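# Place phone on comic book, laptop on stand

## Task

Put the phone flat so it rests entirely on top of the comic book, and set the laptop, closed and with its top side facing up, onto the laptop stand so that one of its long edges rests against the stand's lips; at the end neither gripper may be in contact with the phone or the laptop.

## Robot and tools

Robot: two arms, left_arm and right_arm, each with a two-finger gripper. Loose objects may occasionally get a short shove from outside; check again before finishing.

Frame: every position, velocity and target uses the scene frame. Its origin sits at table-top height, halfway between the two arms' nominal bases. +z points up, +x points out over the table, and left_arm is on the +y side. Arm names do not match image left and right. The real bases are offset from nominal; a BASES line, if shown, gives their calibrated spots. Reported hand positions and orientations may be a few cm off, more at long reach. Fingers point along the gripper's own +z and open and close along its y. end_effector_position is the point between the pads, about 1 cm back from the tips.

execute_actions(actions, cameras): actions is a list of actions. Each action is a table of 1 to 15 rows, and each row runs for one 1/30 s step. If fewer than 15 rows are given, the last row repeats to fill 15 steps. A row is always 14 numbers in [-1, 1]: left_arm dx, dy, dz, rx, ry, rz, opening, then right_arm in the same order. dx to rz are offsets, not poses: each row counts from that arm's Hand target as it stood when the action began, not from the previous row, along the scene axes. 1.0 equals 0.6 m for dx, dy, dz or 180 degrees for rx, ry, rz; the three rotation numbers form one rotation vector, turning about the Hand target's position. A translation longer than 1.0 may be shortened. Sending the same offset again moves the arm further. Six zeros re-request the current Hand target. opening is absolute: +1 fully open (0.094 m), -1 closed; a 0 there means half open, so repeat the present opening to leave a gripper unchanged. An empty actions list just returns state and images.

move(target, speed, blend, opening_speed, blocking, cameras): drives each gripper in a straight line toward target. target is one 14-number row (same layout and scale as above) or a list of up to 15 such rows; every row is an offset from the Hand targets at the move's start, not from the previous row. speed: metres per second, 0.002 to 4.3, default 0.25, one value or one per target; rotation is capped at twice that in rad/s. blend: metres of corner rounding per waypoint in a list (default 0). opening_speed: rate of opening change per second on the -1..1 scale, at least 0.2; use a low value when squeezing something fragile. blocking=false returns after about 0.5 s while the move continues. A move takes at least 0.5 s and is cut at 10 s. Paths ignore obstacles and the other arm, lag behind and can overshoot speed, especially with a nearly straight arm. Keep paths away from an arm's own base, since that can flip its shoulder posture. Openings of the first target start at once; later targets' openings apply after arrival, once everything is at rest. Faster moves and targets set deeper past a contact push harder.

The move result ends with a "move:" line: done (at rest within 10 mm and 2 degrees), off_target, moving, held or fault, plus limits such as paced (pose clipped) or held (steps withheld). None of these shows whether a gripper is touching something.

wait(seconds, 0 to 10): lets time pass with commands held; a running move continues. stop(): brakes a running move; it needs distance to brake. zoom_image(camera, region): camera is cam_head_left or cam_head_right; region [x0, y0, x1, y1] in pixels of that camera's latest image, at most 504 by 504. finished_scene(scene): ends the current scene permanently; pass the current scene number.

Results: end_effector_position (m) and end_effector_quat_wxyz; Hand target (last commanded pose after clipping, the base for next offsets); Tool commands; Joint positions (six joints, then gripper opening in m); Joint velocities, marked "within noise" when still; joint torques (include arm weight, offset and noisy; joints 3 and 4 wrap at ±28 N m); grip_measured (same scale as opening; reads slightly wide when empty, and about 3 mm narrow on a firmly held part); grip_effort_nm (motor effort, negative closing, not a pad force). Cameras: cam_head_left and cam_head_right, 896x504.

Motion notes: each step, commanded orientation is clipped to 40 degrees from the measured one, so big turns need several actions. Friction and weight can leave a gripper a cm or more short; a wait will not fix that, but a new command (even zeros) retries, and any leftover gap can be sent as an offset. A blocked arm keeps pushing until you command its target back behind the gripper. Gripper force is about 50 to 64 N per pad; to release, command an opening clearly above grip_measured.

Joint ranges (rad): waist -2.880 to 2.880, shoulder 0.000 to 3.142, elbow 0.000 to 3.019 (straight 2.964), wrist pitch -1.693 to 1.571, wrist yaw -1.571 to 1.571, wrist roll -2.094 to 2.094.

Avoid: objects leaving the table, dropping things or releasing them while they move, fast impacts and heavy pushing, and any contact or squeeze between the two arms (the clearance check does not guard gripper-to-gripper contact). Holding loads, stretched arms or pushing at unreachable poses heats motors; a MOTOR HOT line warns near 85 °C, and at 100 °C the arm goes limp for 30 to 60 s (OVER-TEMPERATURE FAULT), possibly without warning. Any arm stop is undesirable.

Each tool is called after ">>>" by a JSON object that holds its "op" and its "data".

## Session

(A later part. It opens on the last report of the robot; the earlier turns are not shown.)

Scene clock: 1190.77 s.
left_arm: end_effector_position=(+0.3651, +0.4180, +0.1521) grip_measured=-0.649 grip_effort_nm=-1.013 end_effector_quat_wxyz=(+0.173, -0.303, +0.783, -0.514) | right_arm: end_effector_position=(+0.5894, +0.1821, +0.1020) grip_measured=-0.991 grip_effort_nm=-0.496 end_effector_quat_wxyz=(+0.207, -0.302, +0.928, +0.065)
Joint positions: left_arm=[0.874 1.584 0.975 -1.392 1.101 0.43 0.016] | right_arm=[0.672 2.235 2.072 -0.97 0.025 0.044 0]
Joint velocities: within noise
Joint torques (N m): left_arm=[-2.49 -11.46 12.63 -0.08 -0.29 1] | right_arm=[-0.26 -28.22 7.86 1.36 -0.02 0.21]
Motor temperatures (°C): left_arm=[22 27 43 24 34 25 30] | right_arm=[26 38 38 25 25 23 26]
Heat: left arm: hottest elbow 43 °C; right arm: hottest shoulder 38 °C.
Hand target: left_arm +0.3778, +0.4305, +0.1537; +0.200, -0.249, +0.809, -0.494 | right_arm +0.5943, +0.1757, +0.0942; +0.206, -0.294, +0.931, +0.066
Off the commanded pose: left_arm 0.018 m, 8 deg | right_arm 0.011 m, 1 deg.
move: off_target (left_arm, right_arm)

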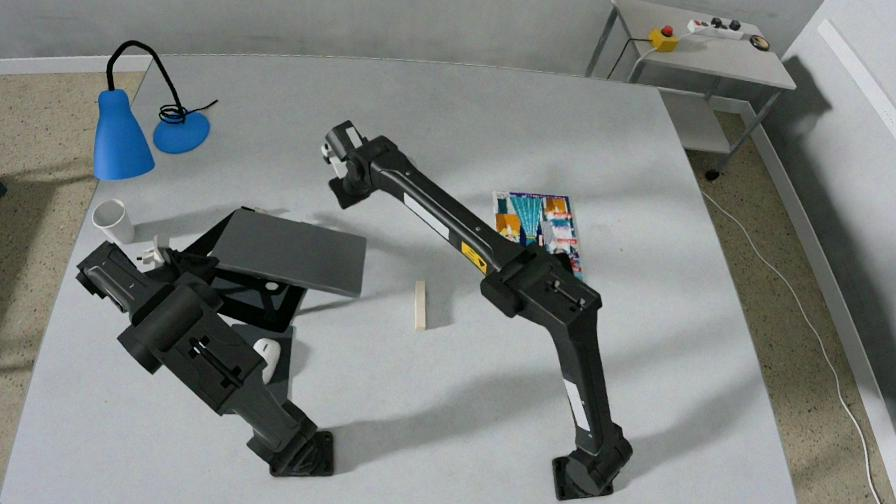

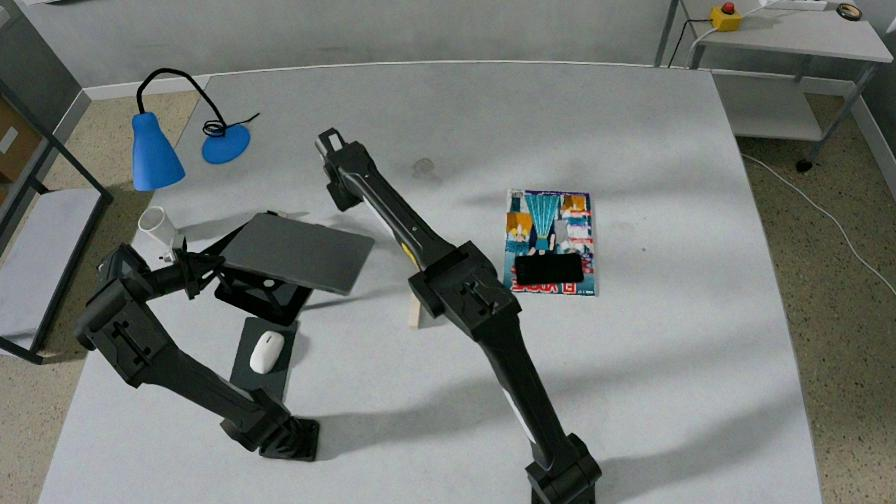

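>>> {"op": "move", "data": {"target": [[0,0,0,0,0,0,-0.9,0,0,-0.11,0,0,0,-1]], "speed": 0.1}}

>>> {"op": "zoom_image", "data": {"camera": "cam_head_left", "region": [220, 110, 420, 260]}}

>>> {"op": "zoom_image", "data": {"camera": "cam_head_right", "region": [220, 110, 420, 260]}}

Scene clock: 1195.00 s.
left_arm: end_effector_position=(+0.3651, +0.4180, +0.1521) grip_measured=-0.649 grip_effort_nm=-1.009 end_effector_quat_wxyz=(+0.173, -0.303, +0.783, -0.514) | right_arm: end_effector_position=(+0.5906, +0.1830, +0.0566) grip_measured=-0.991 grip_effort_nm=-0.491 end_effector_quat_wxyz=(+0.219, -0.300, +0.926, +0.070)
Joint positions: left_arm=[0.874 1.584 0.975 -1.392 1.101 0.43 0.016] | right_arm=[0.672 2.256 1.979 -0.831 0.025 0.044 0]
Joint velocities: within noise
Joint torques (N m): left_arm=[-2.67 -11.28 12.53 0.29 -0.28 0.97] | right_arm=[-0.38 -25.64 7.92 1.42 -0.02 0.22]
Motor temperatures (°C): left_arm=[22 27 43 24 34 25 30] | right_arm=[26 39 38 25 25 23 26]
Heat: left arm: hottest elbow 43 °C; right arm: hottest shoulder 39 °C.
Hand target: left_arm +0.3778, +0.4305, +0.1537; +0.200, -0.249, +0.809, -0.494 | right_arm +0.5943, +0.1757, +0.0280; +0.206, -0.294, +0.931, +0.066
Off the commanded pose: left_arm 0.018 m, 8 deg | right_arm 0.030 m, 2 deg.
move: off_target (left_arm, right_arm)

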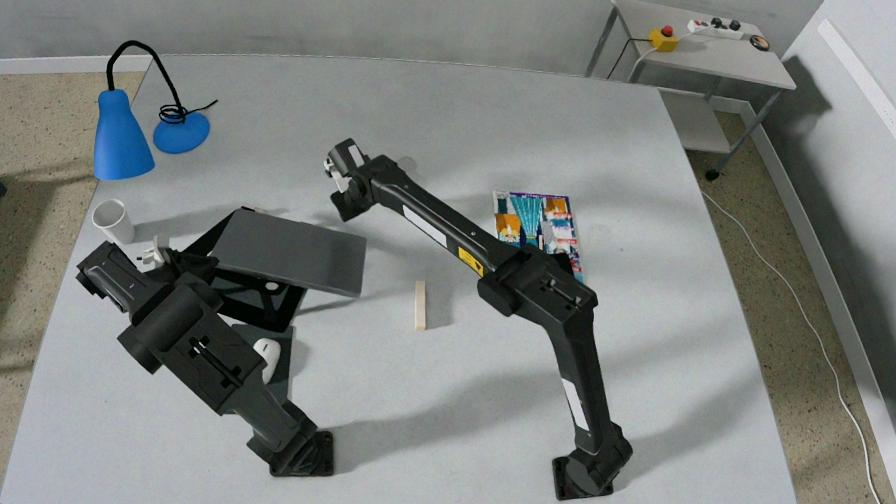

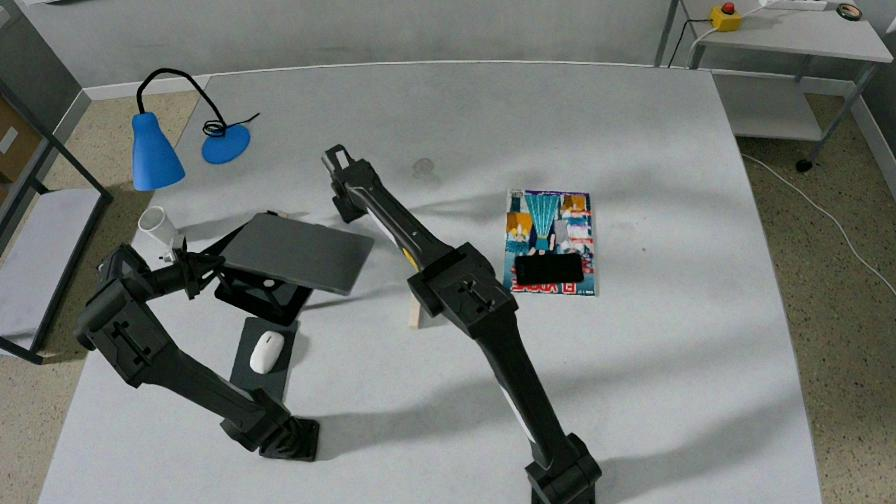

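Scaled by 2.520.

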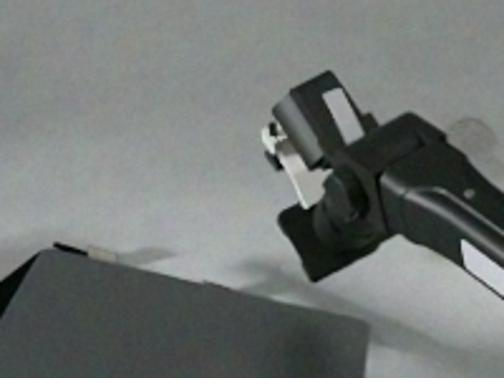

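Scaled by 2.520.

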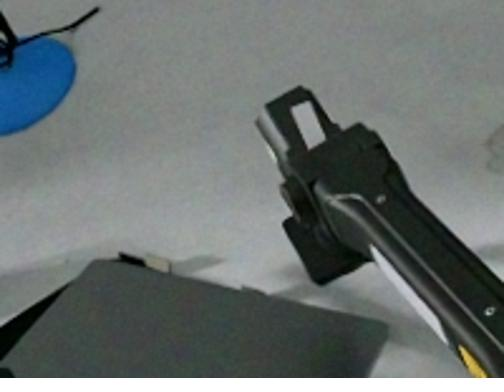

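>>> {"op": "move", "data": {"target": [[0,0,0,0,0,0,-0.9,-0.13,0.04,-0.01,0,0,0,-1]], "speed": 0.08}}

>>> {"op": "zoom_image", "data": {"camera": "cam_head_left", "region": [220, 110, 420, 260]}}

>>> {"op": "zoom_image", "data": {"camera": "cam_head_right", "region": [220, 110, 420, 260]}}

Scene clock: 1201.43 s.
left_arm: end_effector_position=(+0.3652, +0.4182, +0.1522) grip_measured=-0.649 grip_effort_nm=-1.009 end_effector_quat_wxyz=(+0.173, -0.303, +0.783, -0.514) | right_arm: end_effector_position=(+0.5421, +0.1846, +0.0295) grip_measured=-0.991 grip_effort_nm=-0.486 end_effector_quat_wxyz=(+0.218, -0.280, +0.933, +0.061)
Joint positions: left_arm=[0.874 1.584 0.976 -1.392 1.101 0.43 0.016] | right_arm=[0.725 2.188 1.786 -0.717 0.073 0.131 0]
Joint velocities: within noise
Joint torques (N m): left_arm=[-1.96 -10.93 12.29 0.1 -0.27 1.02] | right_arm=[2.78 -27.11 6.37 0.81 -0.22 0.25]
Motor temperatures (°C): left_arm=[22 27 44 24 33 26 30] | right_arm=[26 40 38 25 25 23 26]
Heat: left arm: hottest elbow 44 °C; right arm: hottest shoulder 40 °C.
Hand target: left_arm +0.3778, +0.4305, +0.1537; +0.201, -0.249, +0.809, -0.494 | right_arm +0.5163, +0.1996, +0.0219; +0.206, -0.294, +0.931, +0.066
Off the commanded pose: left_arm 0.018 m, 8 deg | right_arm 0.031 m, 2 deg.
move: off_target (left_arm, right_arm)

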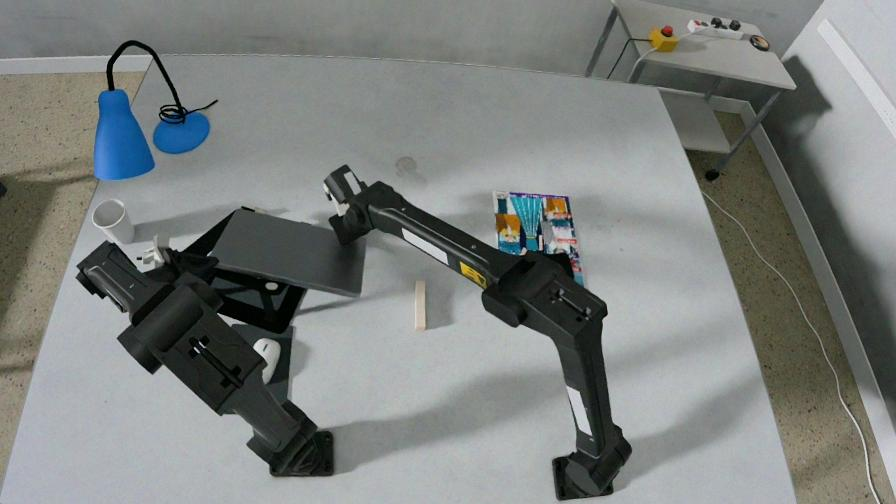

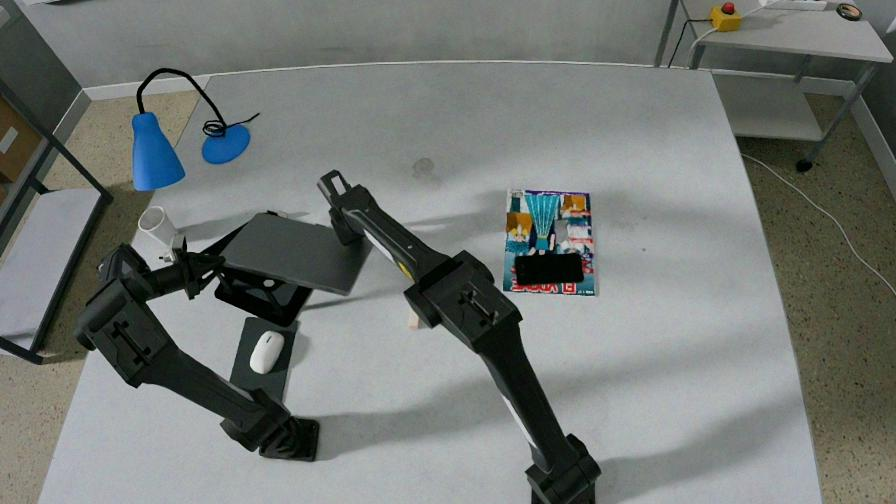

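Scaled by 2.520.

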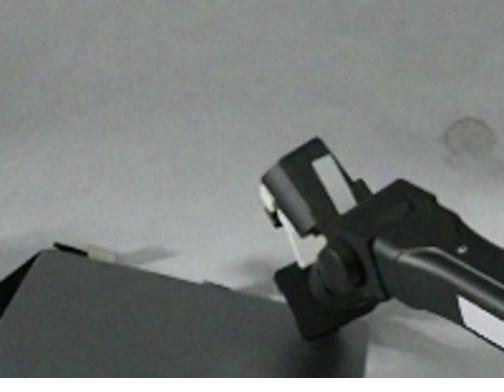

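Scaled by 2.520.

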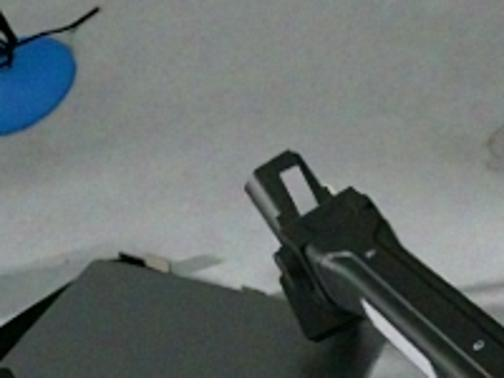

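>>> {"op": "move", "data": {"target": [[0,0,0,0,0,0,-0.9,-0.06,0.0,0.015,0,0,0,-1]], "speed": 0.05, "cameras": ["cam_head_left","cam_head_right"]}}

>>> {"op": "zoom_image", "data": {"camera": "cam_head_left", "region": [220, 160, 420, 310]}}

>>> {"op": "zoom_image", "data": {"camera": "cam_head_right", "region": [220, 160, 420, 310]}}

Scene clock: 1205.07 s.
left_arm: end_effector_position=(+0.3652, +0.4182, +0.1521) grip_measured=-0.649 grip_effort_nm=-1.004 end_effector_quat_wxyz=(+0.173, -0.303, +0.784, -0.514) | right_arm: end_effector_position=(+0.5086, +0.1886, +0.0511) grip_measured=-0.991 grip_effort_nm=-0.491 end_effector_quat_wxyz=(+0.227, -0.278, +0.931, +0.065)
Joint positions: left_arm=[0.874 1.584 0.976 -1.392 1.101 0.43 0.016] | right_arm=[0.764 2.1 1.688 -0.689 0.092 0.167 0]
Joint velocities: within noise
Joint torques (N m): left_arm=[-1.79 -11.81 12.53 0.03 -0.3 0.98] | right_arm=[2.9 -24.82 5.85 1.07 -0.29 0.24]
Motor temperatures (°C): left_arm=[22 27 44 24 33 26 30] | right_arm=[26 40 38 25 25 23 26]
Heat: left arm: hottest elbow 44 °C; right arm: hottest shoulder 40 °C.
Hand target: left_arm +0.3778, +0.4305, +0.1537; +0.200, -0.249, +0.809, -0.494 | right_arm +0.4804, +0.1996, +0.0312; +0.206, -0.293, +0.931, +0.066
Off the commanded pose: left_arm 0.018 m, 8 deg | right_arm 0.037 m, 3 deg.
move: off_target (left_arm, right_arm)

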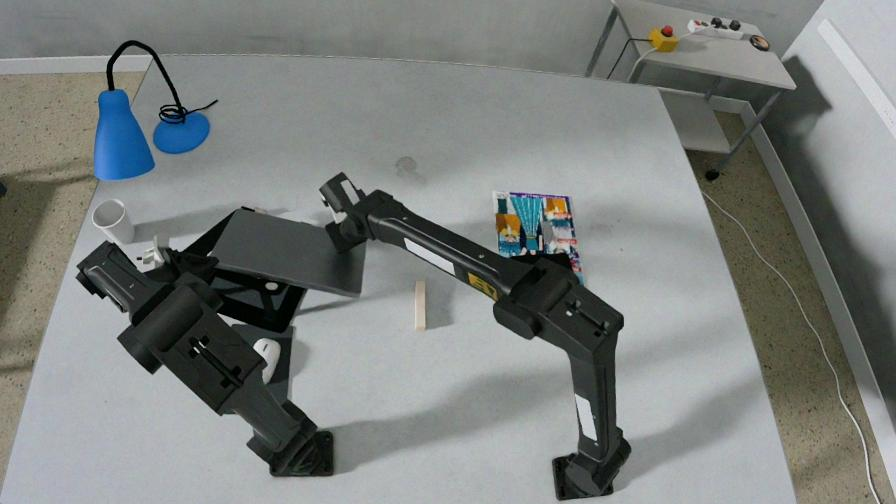

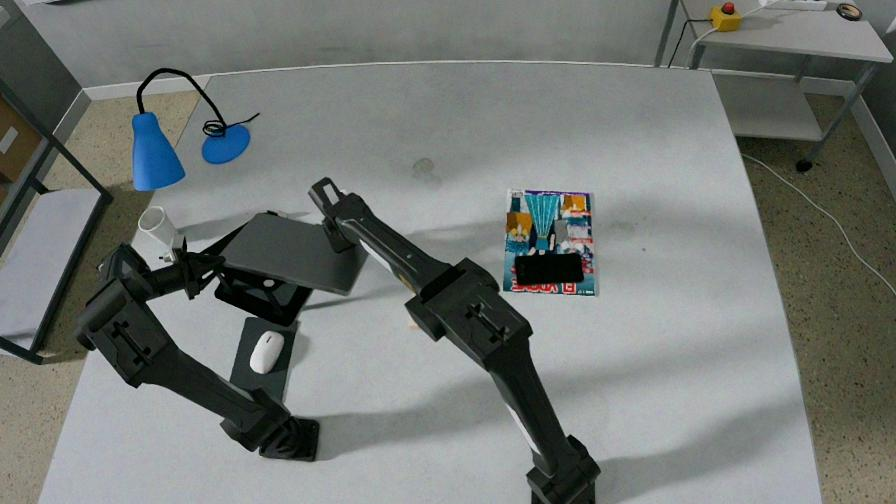

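Scaled by 2.520.

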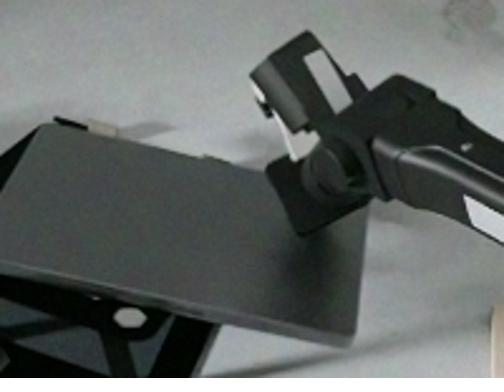

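Scaled by 2.520.

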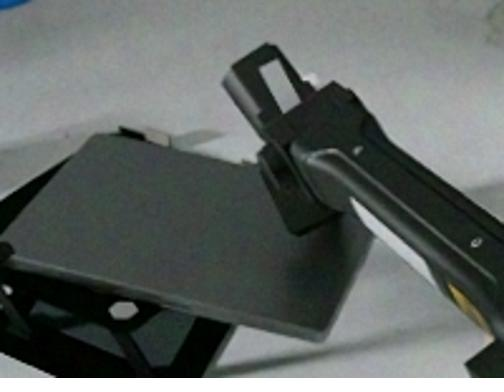

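>>> {"op": "move", "data": {"target": [[0,0,0,0,0,0,-0.9,0.14,0.0,0.0,0,0,0,-1],[0,0,0,0,0,0,-0.9,0.14,0.0,-0.04,0,0,0,-1],[0,0,0,0,0,0,-0.9,0.0,0.0,-0.04,0,0,0,-1]], "speed": 0.08, "cameras": ["cam_head_left","cam_head_right"]}}

>>> {"op": "zoom_image", "data": {"camera": "cam_head_left", "region": [220, 160, 420, 310]}}

>>> {"op": "zoom_image", "data": {"camera": "cam_head_right", "region": [220, 160, 420, 310]}}

Scene clock: 1212.93 s.
left_arm: end_effector_position=(+0.3657, +0.4191, +0.1520) grip_measured=-0.649 grip_effort_nm=-1.009 end_effector_quat_wxyz=(+0.172, -0.303, +0.784, -0.513) | right_arm: end_effector_position=(+0.5218, +0.1828, +0.0399) grip_measured=-0.991 grip_effort_nm=-0.486 end_effector_quat_wxyz=(+0.242, -0.269, +0.930, +0.065)
Joint positions: left_arm=[0.874 1.586 0.98 -1.393 1.099 0.43 0.016] | right_arm=[0.748 2.116 1.672 -0.629 0.101 0.165 0]
Joint velocities: within noise
Joint torques (N m): left_arm=[-2.73 -11.69 12.11 0.2 -0.18 1.01] | right_arm=[3.96 -23.88 5.5 0.46 -0.57 0.26]
Motor temperatures (°C): left_arm=[22 27 44 24 33 26 30] | right_arm=[26 41 38 25 25 23 26]
Heat: left arm: hottest elbow 44 °C; right arm: hottest shoulder 41 °C.
Hand target: left_arm +0.3778, +0.4305, +0.1537; +0.201, -0.249, +0.809, -0.494 | right_arm +0.4802, +0.1998, +0.0070; +0.206, -0.294, +0.931, +0.066
Off the commanded pose: left_arm 0.017 m, 8 deg | right_arm 0.055 m, 5 deg.
move: off_target (left_arm, right_arm)

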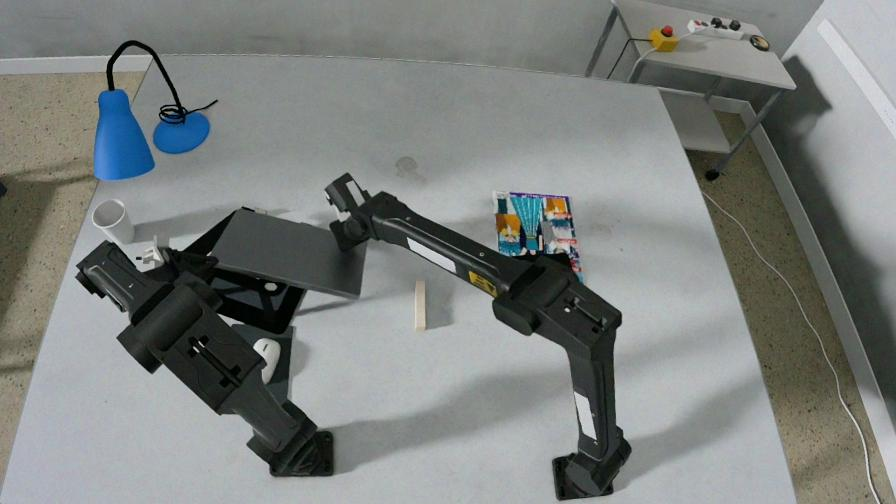

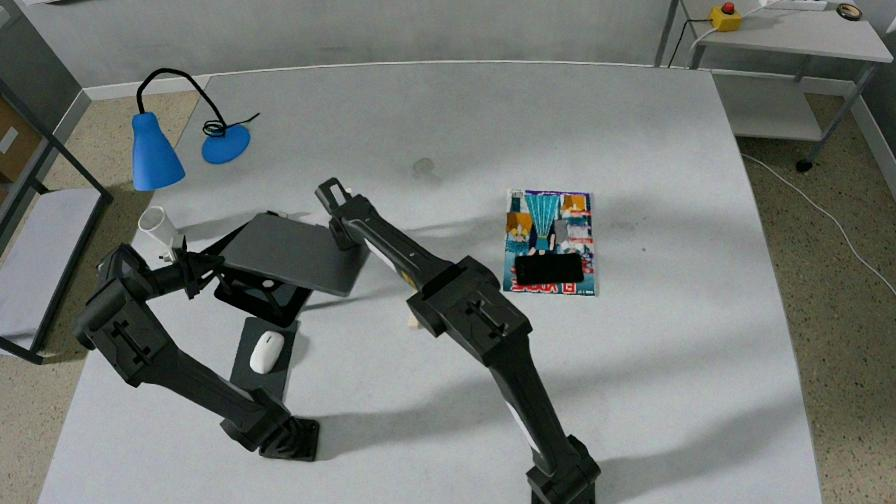

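Scaled by 2.520.

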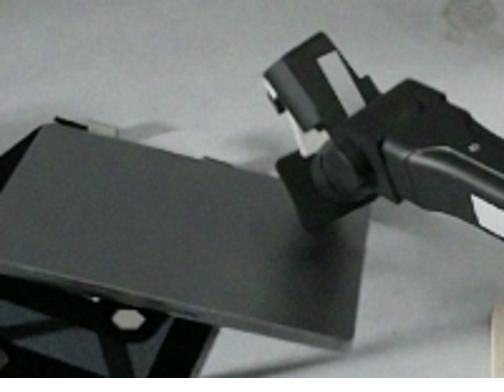

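Scaled by 2.520.

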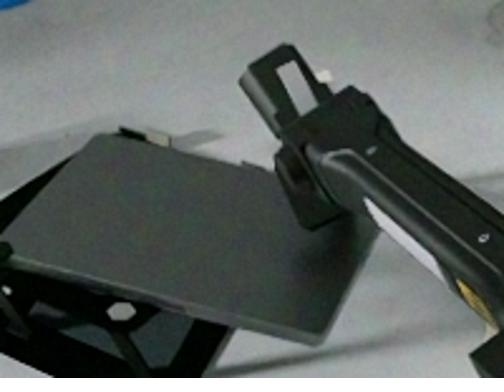

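>>> {"op": "move", "data": {"target": [[0,0,0,0,0,0,-0.9,-0.1,0.0,0.0,0,0,0,-1]], "speed": 0.08, "cameras": ["cam_head_left","cam_head_right"]}}

>>> {"op": "zoom_image", "data": {"camera": "cam_head_left", "region": [220, 160, 420, 310]}}

>>> {"op": "zoom_image", "data": {"camera": "cam_head_right", "region": [220, 160, 420, 310]}}

Scene clock: 1217.90 s.
left_arm: end_effector_position=(+0.3657, +0.4191, +0.1519) grip_measured=-0.649 grip_effort_nm=-1.004 end_effector_quat_wxyz=(+0.173, -0.303, +0.784, -0.513) | right_arm: end_effector_position=(+0.4746, +0.1844, +0.0597) grip_measured=-0.991 grip_effort_nm=-0.491 end_effector_quat_wxyz=(+0.260, -0.259, +0.927, +0.072)
Joint positions: left_arm=[0.874 1.587 0.98 -1.393 1.099 0.431 0.016] | right_arm=[0.805 2.002 1.524 -0.562 0.138 0.228 0]
Joint velocities: within noise
Joint torques (N m): left_arm=[-2.02 -11.81 12.22 0.1 -0.23 0.99] | right_arm=[4.66 -20.78 4.46 0.35 -0.78 0.22]
Motor temperatures (°C): left_arm=[22 27 43 24 33 26 30] | right_arm=[26 41 37 25 25 23 26]
Heat: left arm: hottest elbow 43 °C; right arm: hottest shoulder 41 °C.
Hand target: left_arm +0.3778, +0.4305, +0.1537; +0.200, -0.249, +0.809, -0.494 | right_arm +0.4203, +0.1996, +0.0068; +0.206, -0.294, +0.931, +0.065
Off the commanded pose: left_arm 0.017 m, 8 deg | right_arm 0.077 m, 7 deg.
move: off_target (left_arm, right_arm)

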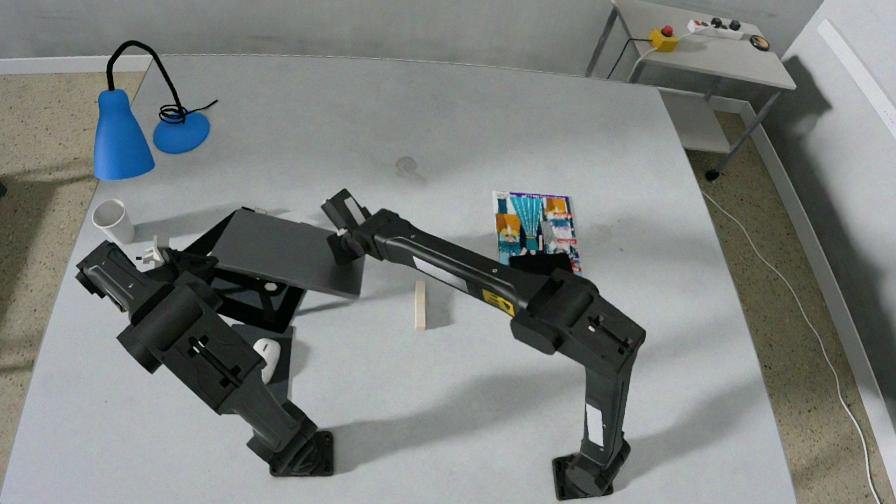

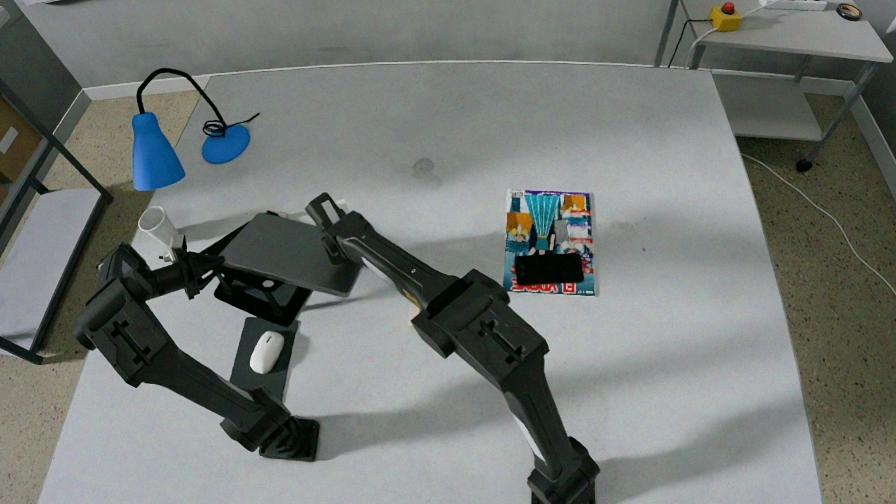

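Scaled by 2.520.

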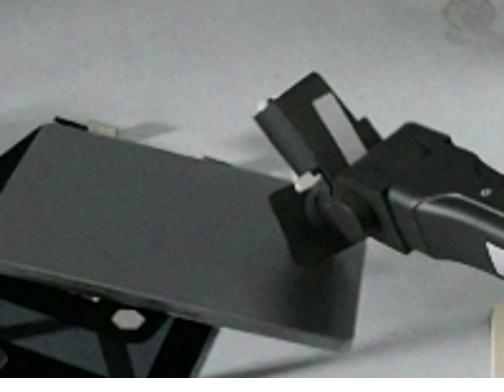

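Scaled by 2.520.

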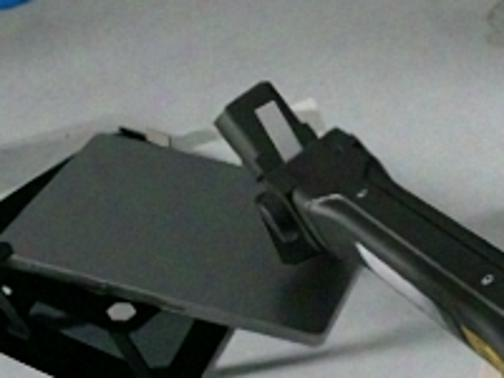

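>>> {"op": "move", "data": {"target": [[0,0,0,0,0,0,-0.9,0.1,-0.05,0.4,0,0,0,-1],[0,0,0,0,0,0,-0.9,-0.1,-0.33,0.36,0.099,-0.456,0.374,0.0]], "speed": 0.25}}

>>> {"op": "zoom_image", "data": {"camera": "cam_head_left", "region": [220, 160, 420, 310]}}

>>> {"op": "zoom_image", "data": {"camera": "cam_head_right", "region": [220, 160, 420, 310]}}

Scene clock: 1230.87 s.
left_arm: end_effector_position=(+0.3657, +0.4191, +0.1519) grip_measured=-0.649 grip_effort_nm=-1.009 end_effector_quat_wxyz=(+0.173, -0.303, +0.784, -0.513) | right_arm: end_effector_position=(+0.3577, +0.0068, +0.2351) grip_measured=-0.002 grip_effort_nm=0.066 end_effector_quat_wxyz=(+0.704, -0.655, +0.259, +0.088)
Joint positions: left_arm=[0.874 1.587 0.98 -1.393 1.099 0.431 0.016] | right_arm=[0.407 1.448 0.618 0.842 -0.907 -1.06 0.047]
Joint velocities: within noise
Joint torques (N m): left_arm=[-1.79 -12.4 12.31 0.16 -0.17 1.01] | right_arm=[-0.38 -10.17 5.83 1.91 -0.06 0.15]
Motor temperatures (°C): left_arm=[22 26 42 24 33 26 30] | right_arm=[26 41 37 25 25 23 26]
Heat: left arm: hottest elbow 42 °C; right arm: hottest shoulder 41 °C.
Hand target: left_arm +0.3778, +0.4305, +0.1537; +0.200, -0.249, +0.809, -0.494 | right_arm +0.3602, +0.0017, +0.2229; +0.701, -0.656, +0.266, +0.087
Off the commanded pose: left_arm 0.017 m, 8 deg | right_arm 0.014 m, 1 deg.
move: off_target (left_arm, right_arm); target 2's new opening was sent with right_arm's hand 0.014 m and 1 deg from that target

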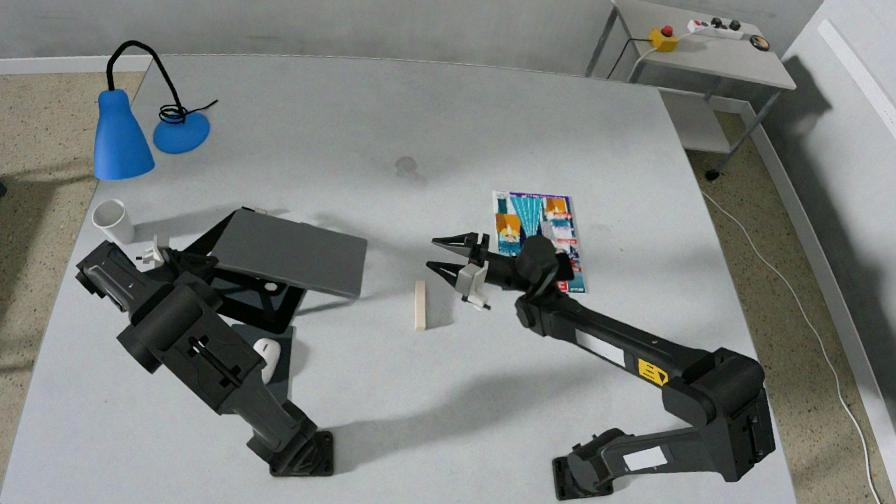

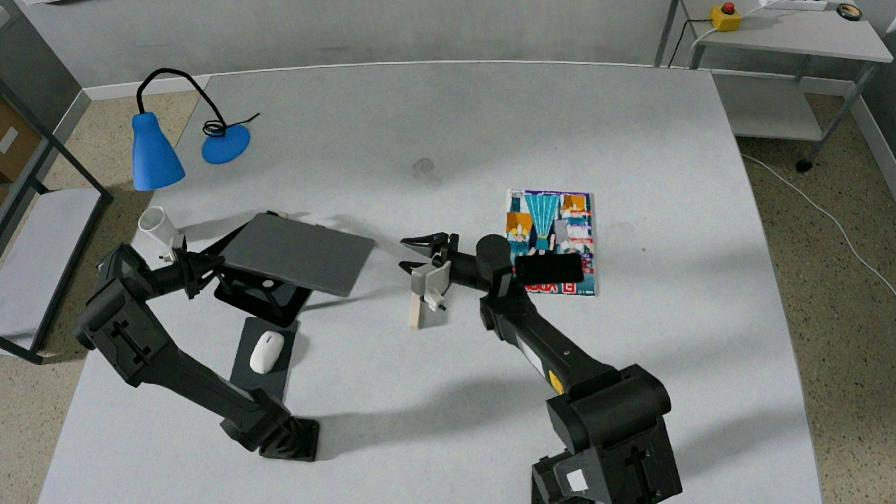

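Scaled by 2.520.

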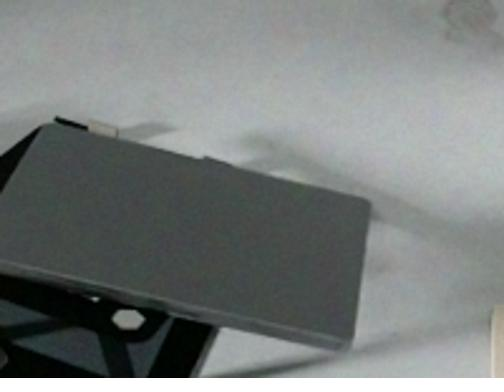

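Scaled by 2.520.

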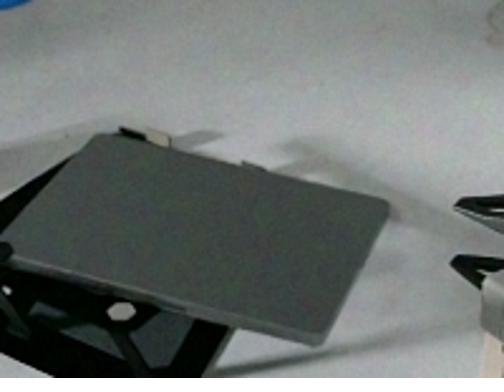

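>>> {"op": "move", "data": {"target": [[0,0,0,0,0,0,-0.9,0.0,0.0,-0.23,0,0,0,0.15],[0,0,0,0,0,0,-0.9,0.007,0.12,-0.23,0,0,0,0.15]], "speed": 0.25, "cameras": ["cam_head_left","cam_head_right"]}}

>>> {"op": "zoom_image", "data": {"camera": "cam_head_left", "region": [300, 220, 420, 310]}}

>>> {"op": "zoom_image", "data": {"camera": "cam_head_right", "region": [300, 220, 420, 310]}}

Scene clock: 1237.13 s.
left_arm: end_effector_position=(+0.3657, +0.4191, +0.1519) grip_measured=-0.649 grip_effort_nm=-1.009 end_effector_quat_wxyz=(+0.173, -0.303, +0.784, -0.513) | right_arm: end_effector_position=(+0.3564, +0.0671, +0.0884) grip_measured=+0.149 grip_effort_nm=0.066 end_effector_quat_wxyz=(+0.700, -0.658, +0.265, +0.085)
Joint positions: left_arm=[0.874 1.587 0.98 -1.393 1.099 0.431 0.016] | right_arm=[0.549 1.946 0.647 1.292 -0.753 -1.072 0.054]
Joint velocities: within noise
Joint torques (N m): left_arm=[-2.67 -11.46 12.27 0.1 -0.19 0.96] | right_arm=[0.62 -13.8 5.56 1.33 0.09 0.28]
Motor temperatures (°C): left_arm=[22 26 42 24 32 26 30] | right_arm=[26 40 37 25 25 23 26]
Heat: left arm: hottest elbow 42 °C; right arm: hottest shoulder 40 °C.
Hand target: left_arm +0.3778, +0.4305, +0.1537; +0.200, -0.249, +0.809, -0.494 | right_arm +0.3645, +0.0736, +0.0849; +0.701, -0.656, +0.266, +0.086
Off the commanded pose: left_arm 0.017 m, 8 deg | right_arm 0.011 m, 0 deg.
move: off_target (left_arm, right_arm)

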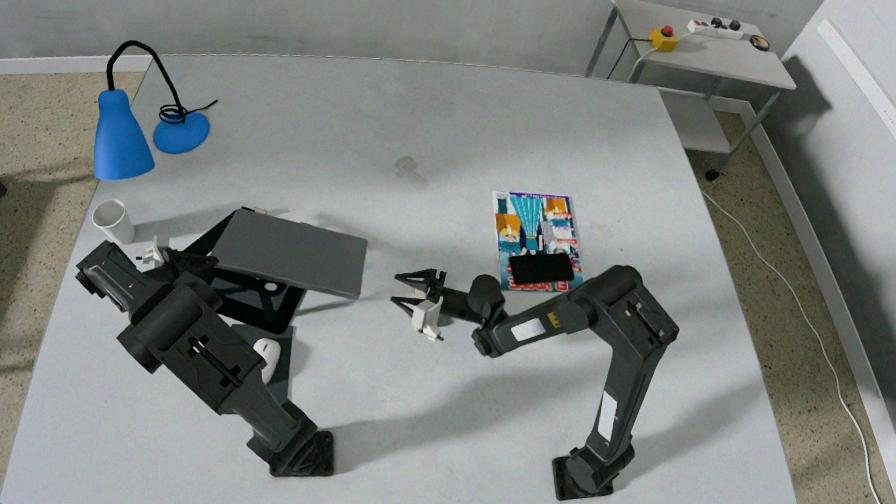

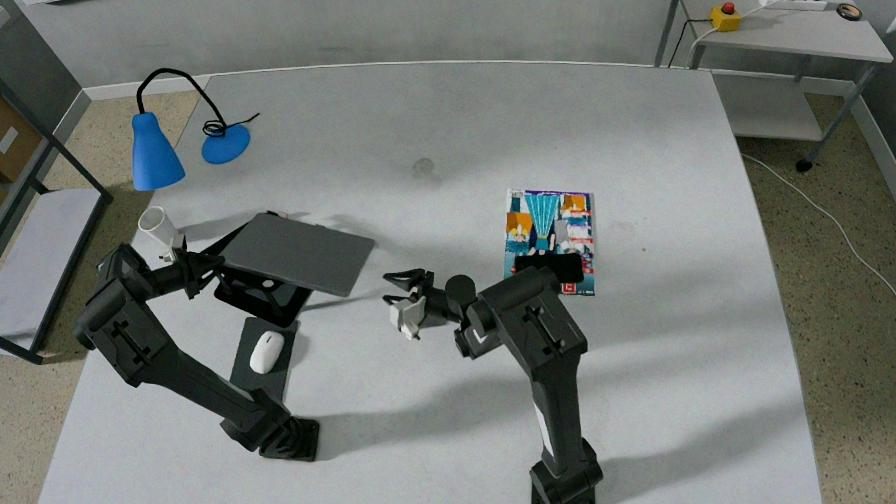

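Scaled by 4.200.

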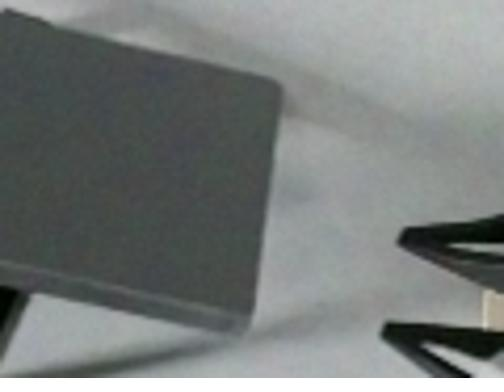

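Scaled by 4.200.

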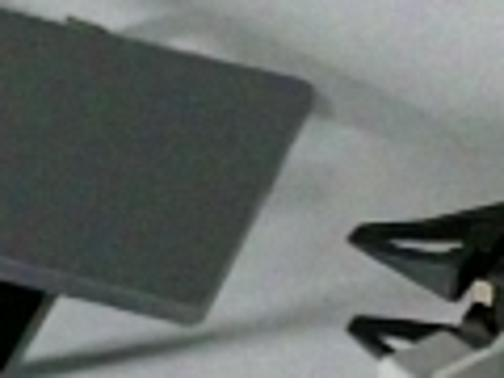

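>>> {"op": "move", "data": {"target": [[0,0,0,0,0,0,-0.9,0.047,0.185,-0.018,0,0,0,0.15]], "speed": 0.12, "cameras": ["cam_head_left","cam_head_right"]}}

>>> {"op": "zoom_image", "data": {"camera": "cam_head_left", "region": [300, 220, 420, 310]}}

>>> {"op": "zoom_image", "data": {"camera": "cam_head_right", "region": [300, 220, 420, 310]}}

Scene clock: 1242.50 s.
left_arm: end_effector_position=(+0.3657, +0.4191, +0.1519) grip_measured=-0.649 grip_effort_nm=-1.009 end_effector_quat_wxyz=(+0.173, -0.303, +0.784, -0.513) | right_arm: end_effector_position=(+0.3869, +0.1726, +0.0799) grip_measured=+0.149 grip_effort_nm=0.066 end_effector_quat_wxyz=(+0.702, -0.656, +0.266, +0.082)
Joint positions: left_arm=[0.874 1.587 0.98 -1.393 1.099 0.431 0.016] | right_arm=[0.703 2.066 0.902 1.162 -0.594 -1.072 0.054]
Joint velocities: within noise
Joint torques (N m): left_arm=[-2.67 -11.58 12.16 0.12 -0.26 0.97] | right_arm=[1.03 -16.97 7.09 1.09 0.07 0.28]
Motor temperatures (°C): left_arm=[22 26 42 24 32 26 30] | right_arm=[26 39 36 25 25 23 26]
Heat: left arm: hottest elbow 42 °C; right arm: hottest shoulder 39 °C.
Hand target: left_arm +0.3778, +0.4305, +0.1537; +0.200, -0.249, +0.809, -0.494 | right_arm +0.3927, +0.1847, +0.0742; +0.701, -0.656, +0.266, +0.087
Off the commanded pose: left_arm 0.017 m, 8 deg | right_arm 0.015 m, 1 deg.
move: off_target (left_arm, right_arm)

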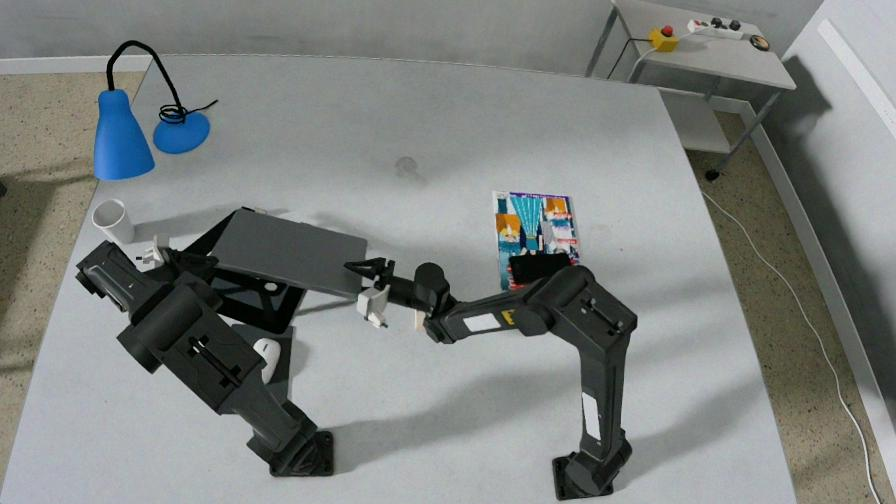

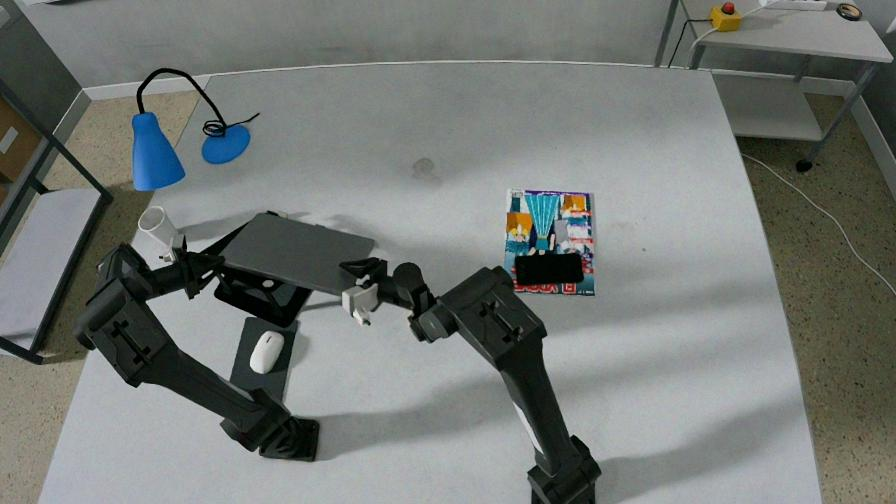

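Scaled by 4.200.

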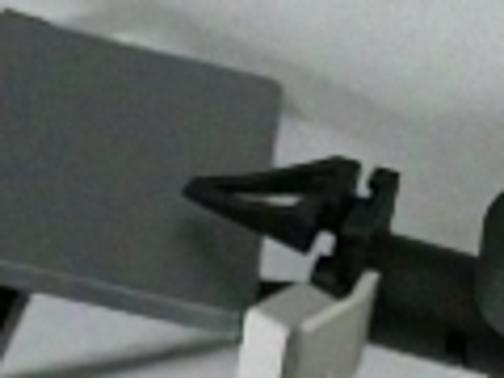

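Scaled by 4.200.

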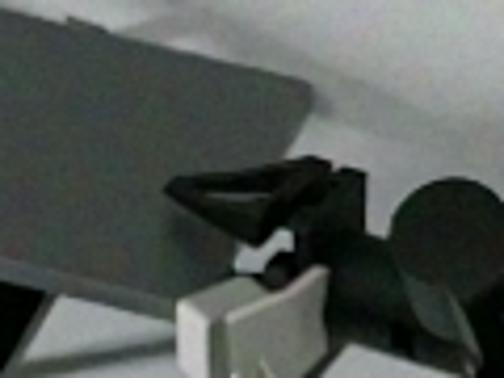

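>>> {"op": "move", "data": {"target": [[0,0,0,0,0,0,-0.9,0,0,0,0,0,0,-0.85]], "opening_speed": 0.35, "cameras": []}}

>>> {"op": "move", "data": {"target": [[0,0,0,0,0,0,-0.9,-0.02,0.0,0.06,0,0,0,-0.85],[0,0,0.02,0,0,-0.01,-0.9,-0.06,0.01,0.06,0,0,-0.03,-0.85]], "speed": 0.08, "cameras": ["cam_head_left","cam_head_right"]}}

>>> {"op": "zoom_image", "data": {"camera": "cam_head_left", "region": [200, 160, 400, 310]}}

>>> {"op": "zoom_image", "data": {"camera": "cam_head_right", "region": [200, 160, 400, 310]}}

Scene clock: 1249.00 s.
left_arm: end_effector_position=(+0.3658, +0.4193, +0.1517) grip_measured=-0.649 grip_effort_nm=-1.013 end_effector_quat_wxyz=(+0.171, -0.304, +0.784, -0.514) | right_arm: end_effector_position=(+0.3899, +0.1739, +0.0833) grip_measured=-0.640 grip_effort_nm=-1.038 end_effector_quat_wxyz=(+0.706, -0.654, +0.262, +0.075)
Joint positions: left_arm=[0.874 1.588 0.981 -1.395 1.098 0.428 0.016] | right_arm=[0.703 2.066 0.909 1.166 -0.587 -1.08 0.017]
Joint velocities: within noise
Joint torques (N m): left_arm=[-2.67 -12.22 12.03 0.21 -0.15 1.02] | right_arm=[1.14 -17.08 6.86 0.96 -0.12 0.35]
Motor temperatures (°C): left_arm=[22 26 42 24 32 26 30] | right_arm=[26 39 37 25 25 23 26]
Heat: left arm: hottest elbow 42 °C; right arm: hottest shoulder 39 °C.
Hand target: left_arm +0.3777, +0.4305, +0.1537; +0.200, -0.249, +0.809, -0.494 | right_arm +0.3927, +0.1847, +0.0741; +0.701, -0.656, +0.266, +0.086
Off the commanded pose: left_arm 0.016 m, 8 deg | right_arm 0.014 m, 2 deg.
move: off_target (left_arm, right_arm)
No camera images: "cameras" was empty.

Scene clock: 1250.77 s.
left_arm: end_effector_position=(+0.3665, +0.4215, +0.1534) grip_measured=-0.649 grip_effort_nm=-1.009 end_effector_quat_wxyz=(+0.156, -0.300, +0.787, -0.516) | right_arm: end_effector_position=(+0.3731, +0.1773, +0.0906) grip_measured=-0.647 grip_effort_nm=-1.038 end_effector_quat_wxyz=(+0.695, -0.648, +0.308, +0.039)
Joint positions: left_arm=[0.871 1.61 1.012 -1.451 1.078 0.463 0.016] | right_arm=[0.767 1.996 0.846 1.117 -0.411 -1.084 0.017]
Joint velocities: within noise
Joint torques (N m): left_arm=[-2.84 -13.86 12.19 -0.73 0.09 1.08] | right_arm=[2.73 -21.42 4.4 1.59 0.06 0.4]
Motor temperatures (°C): left_arm=[22 26 42 24 32 26 30] | right_arm=[26 39 36 25 25 23 26]
Heat: left arm: hottest elbow 42 °C; right arm: hottest shoulder 39 °C.
Hand target: left_arm +0.3778, +0.4304, +0.1657; +0.193, -0.236, +0.813, -0.497 | right_arm +0.3566, +0.1907, +0.1103; +0.705, -0.643, +0.296, +0.053
Off the commanded pose: left_arm 0.019 m, 9 deg | right_arm 0.029 m, 2 deg.
move: off_target (left_arm, right_arm)

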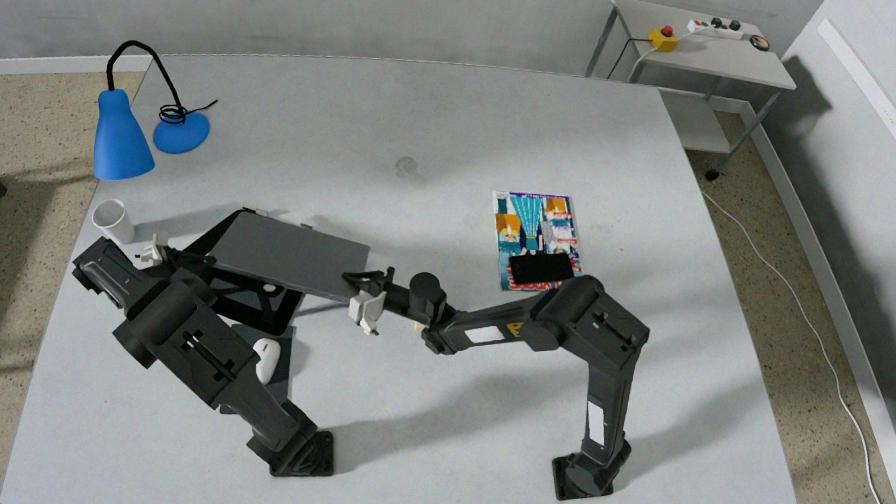

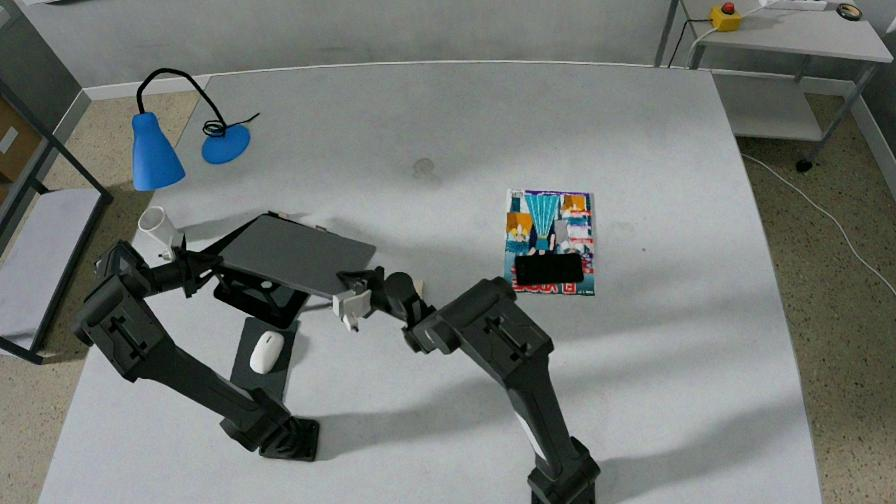

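Scaled by 2.520.

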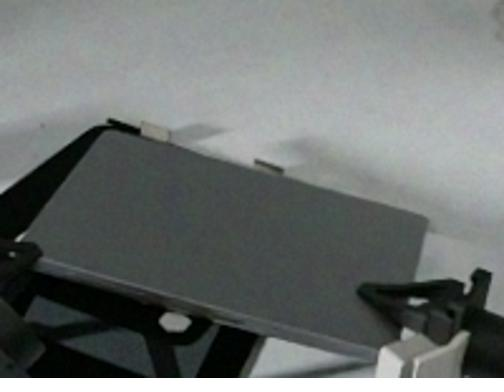

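Scaled by 2.520.

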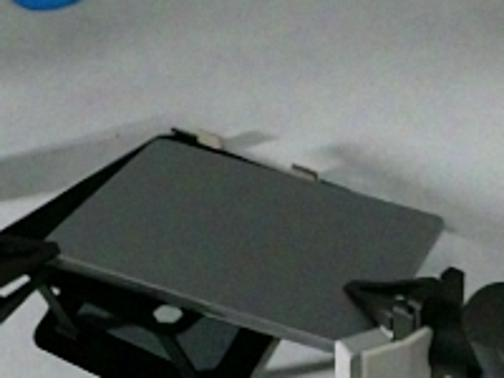

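>>> {"op": "zoom_image", "data": {"camera": "cam_head_left", "region": [230, 195, 330, 245]}}

>>> {"op": "zoom_image", "data": {"camera": "cam_head_right", "region": [255, 195, 355, 245]}}

Scaled by 5.040.

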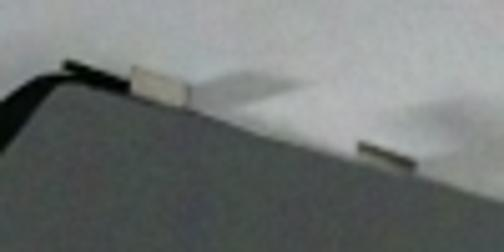

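Scaled by 5.040.

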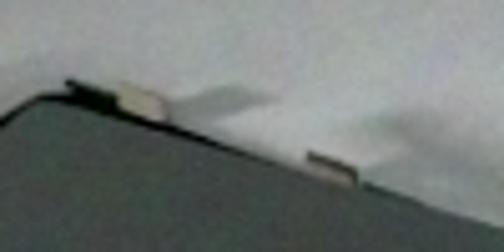

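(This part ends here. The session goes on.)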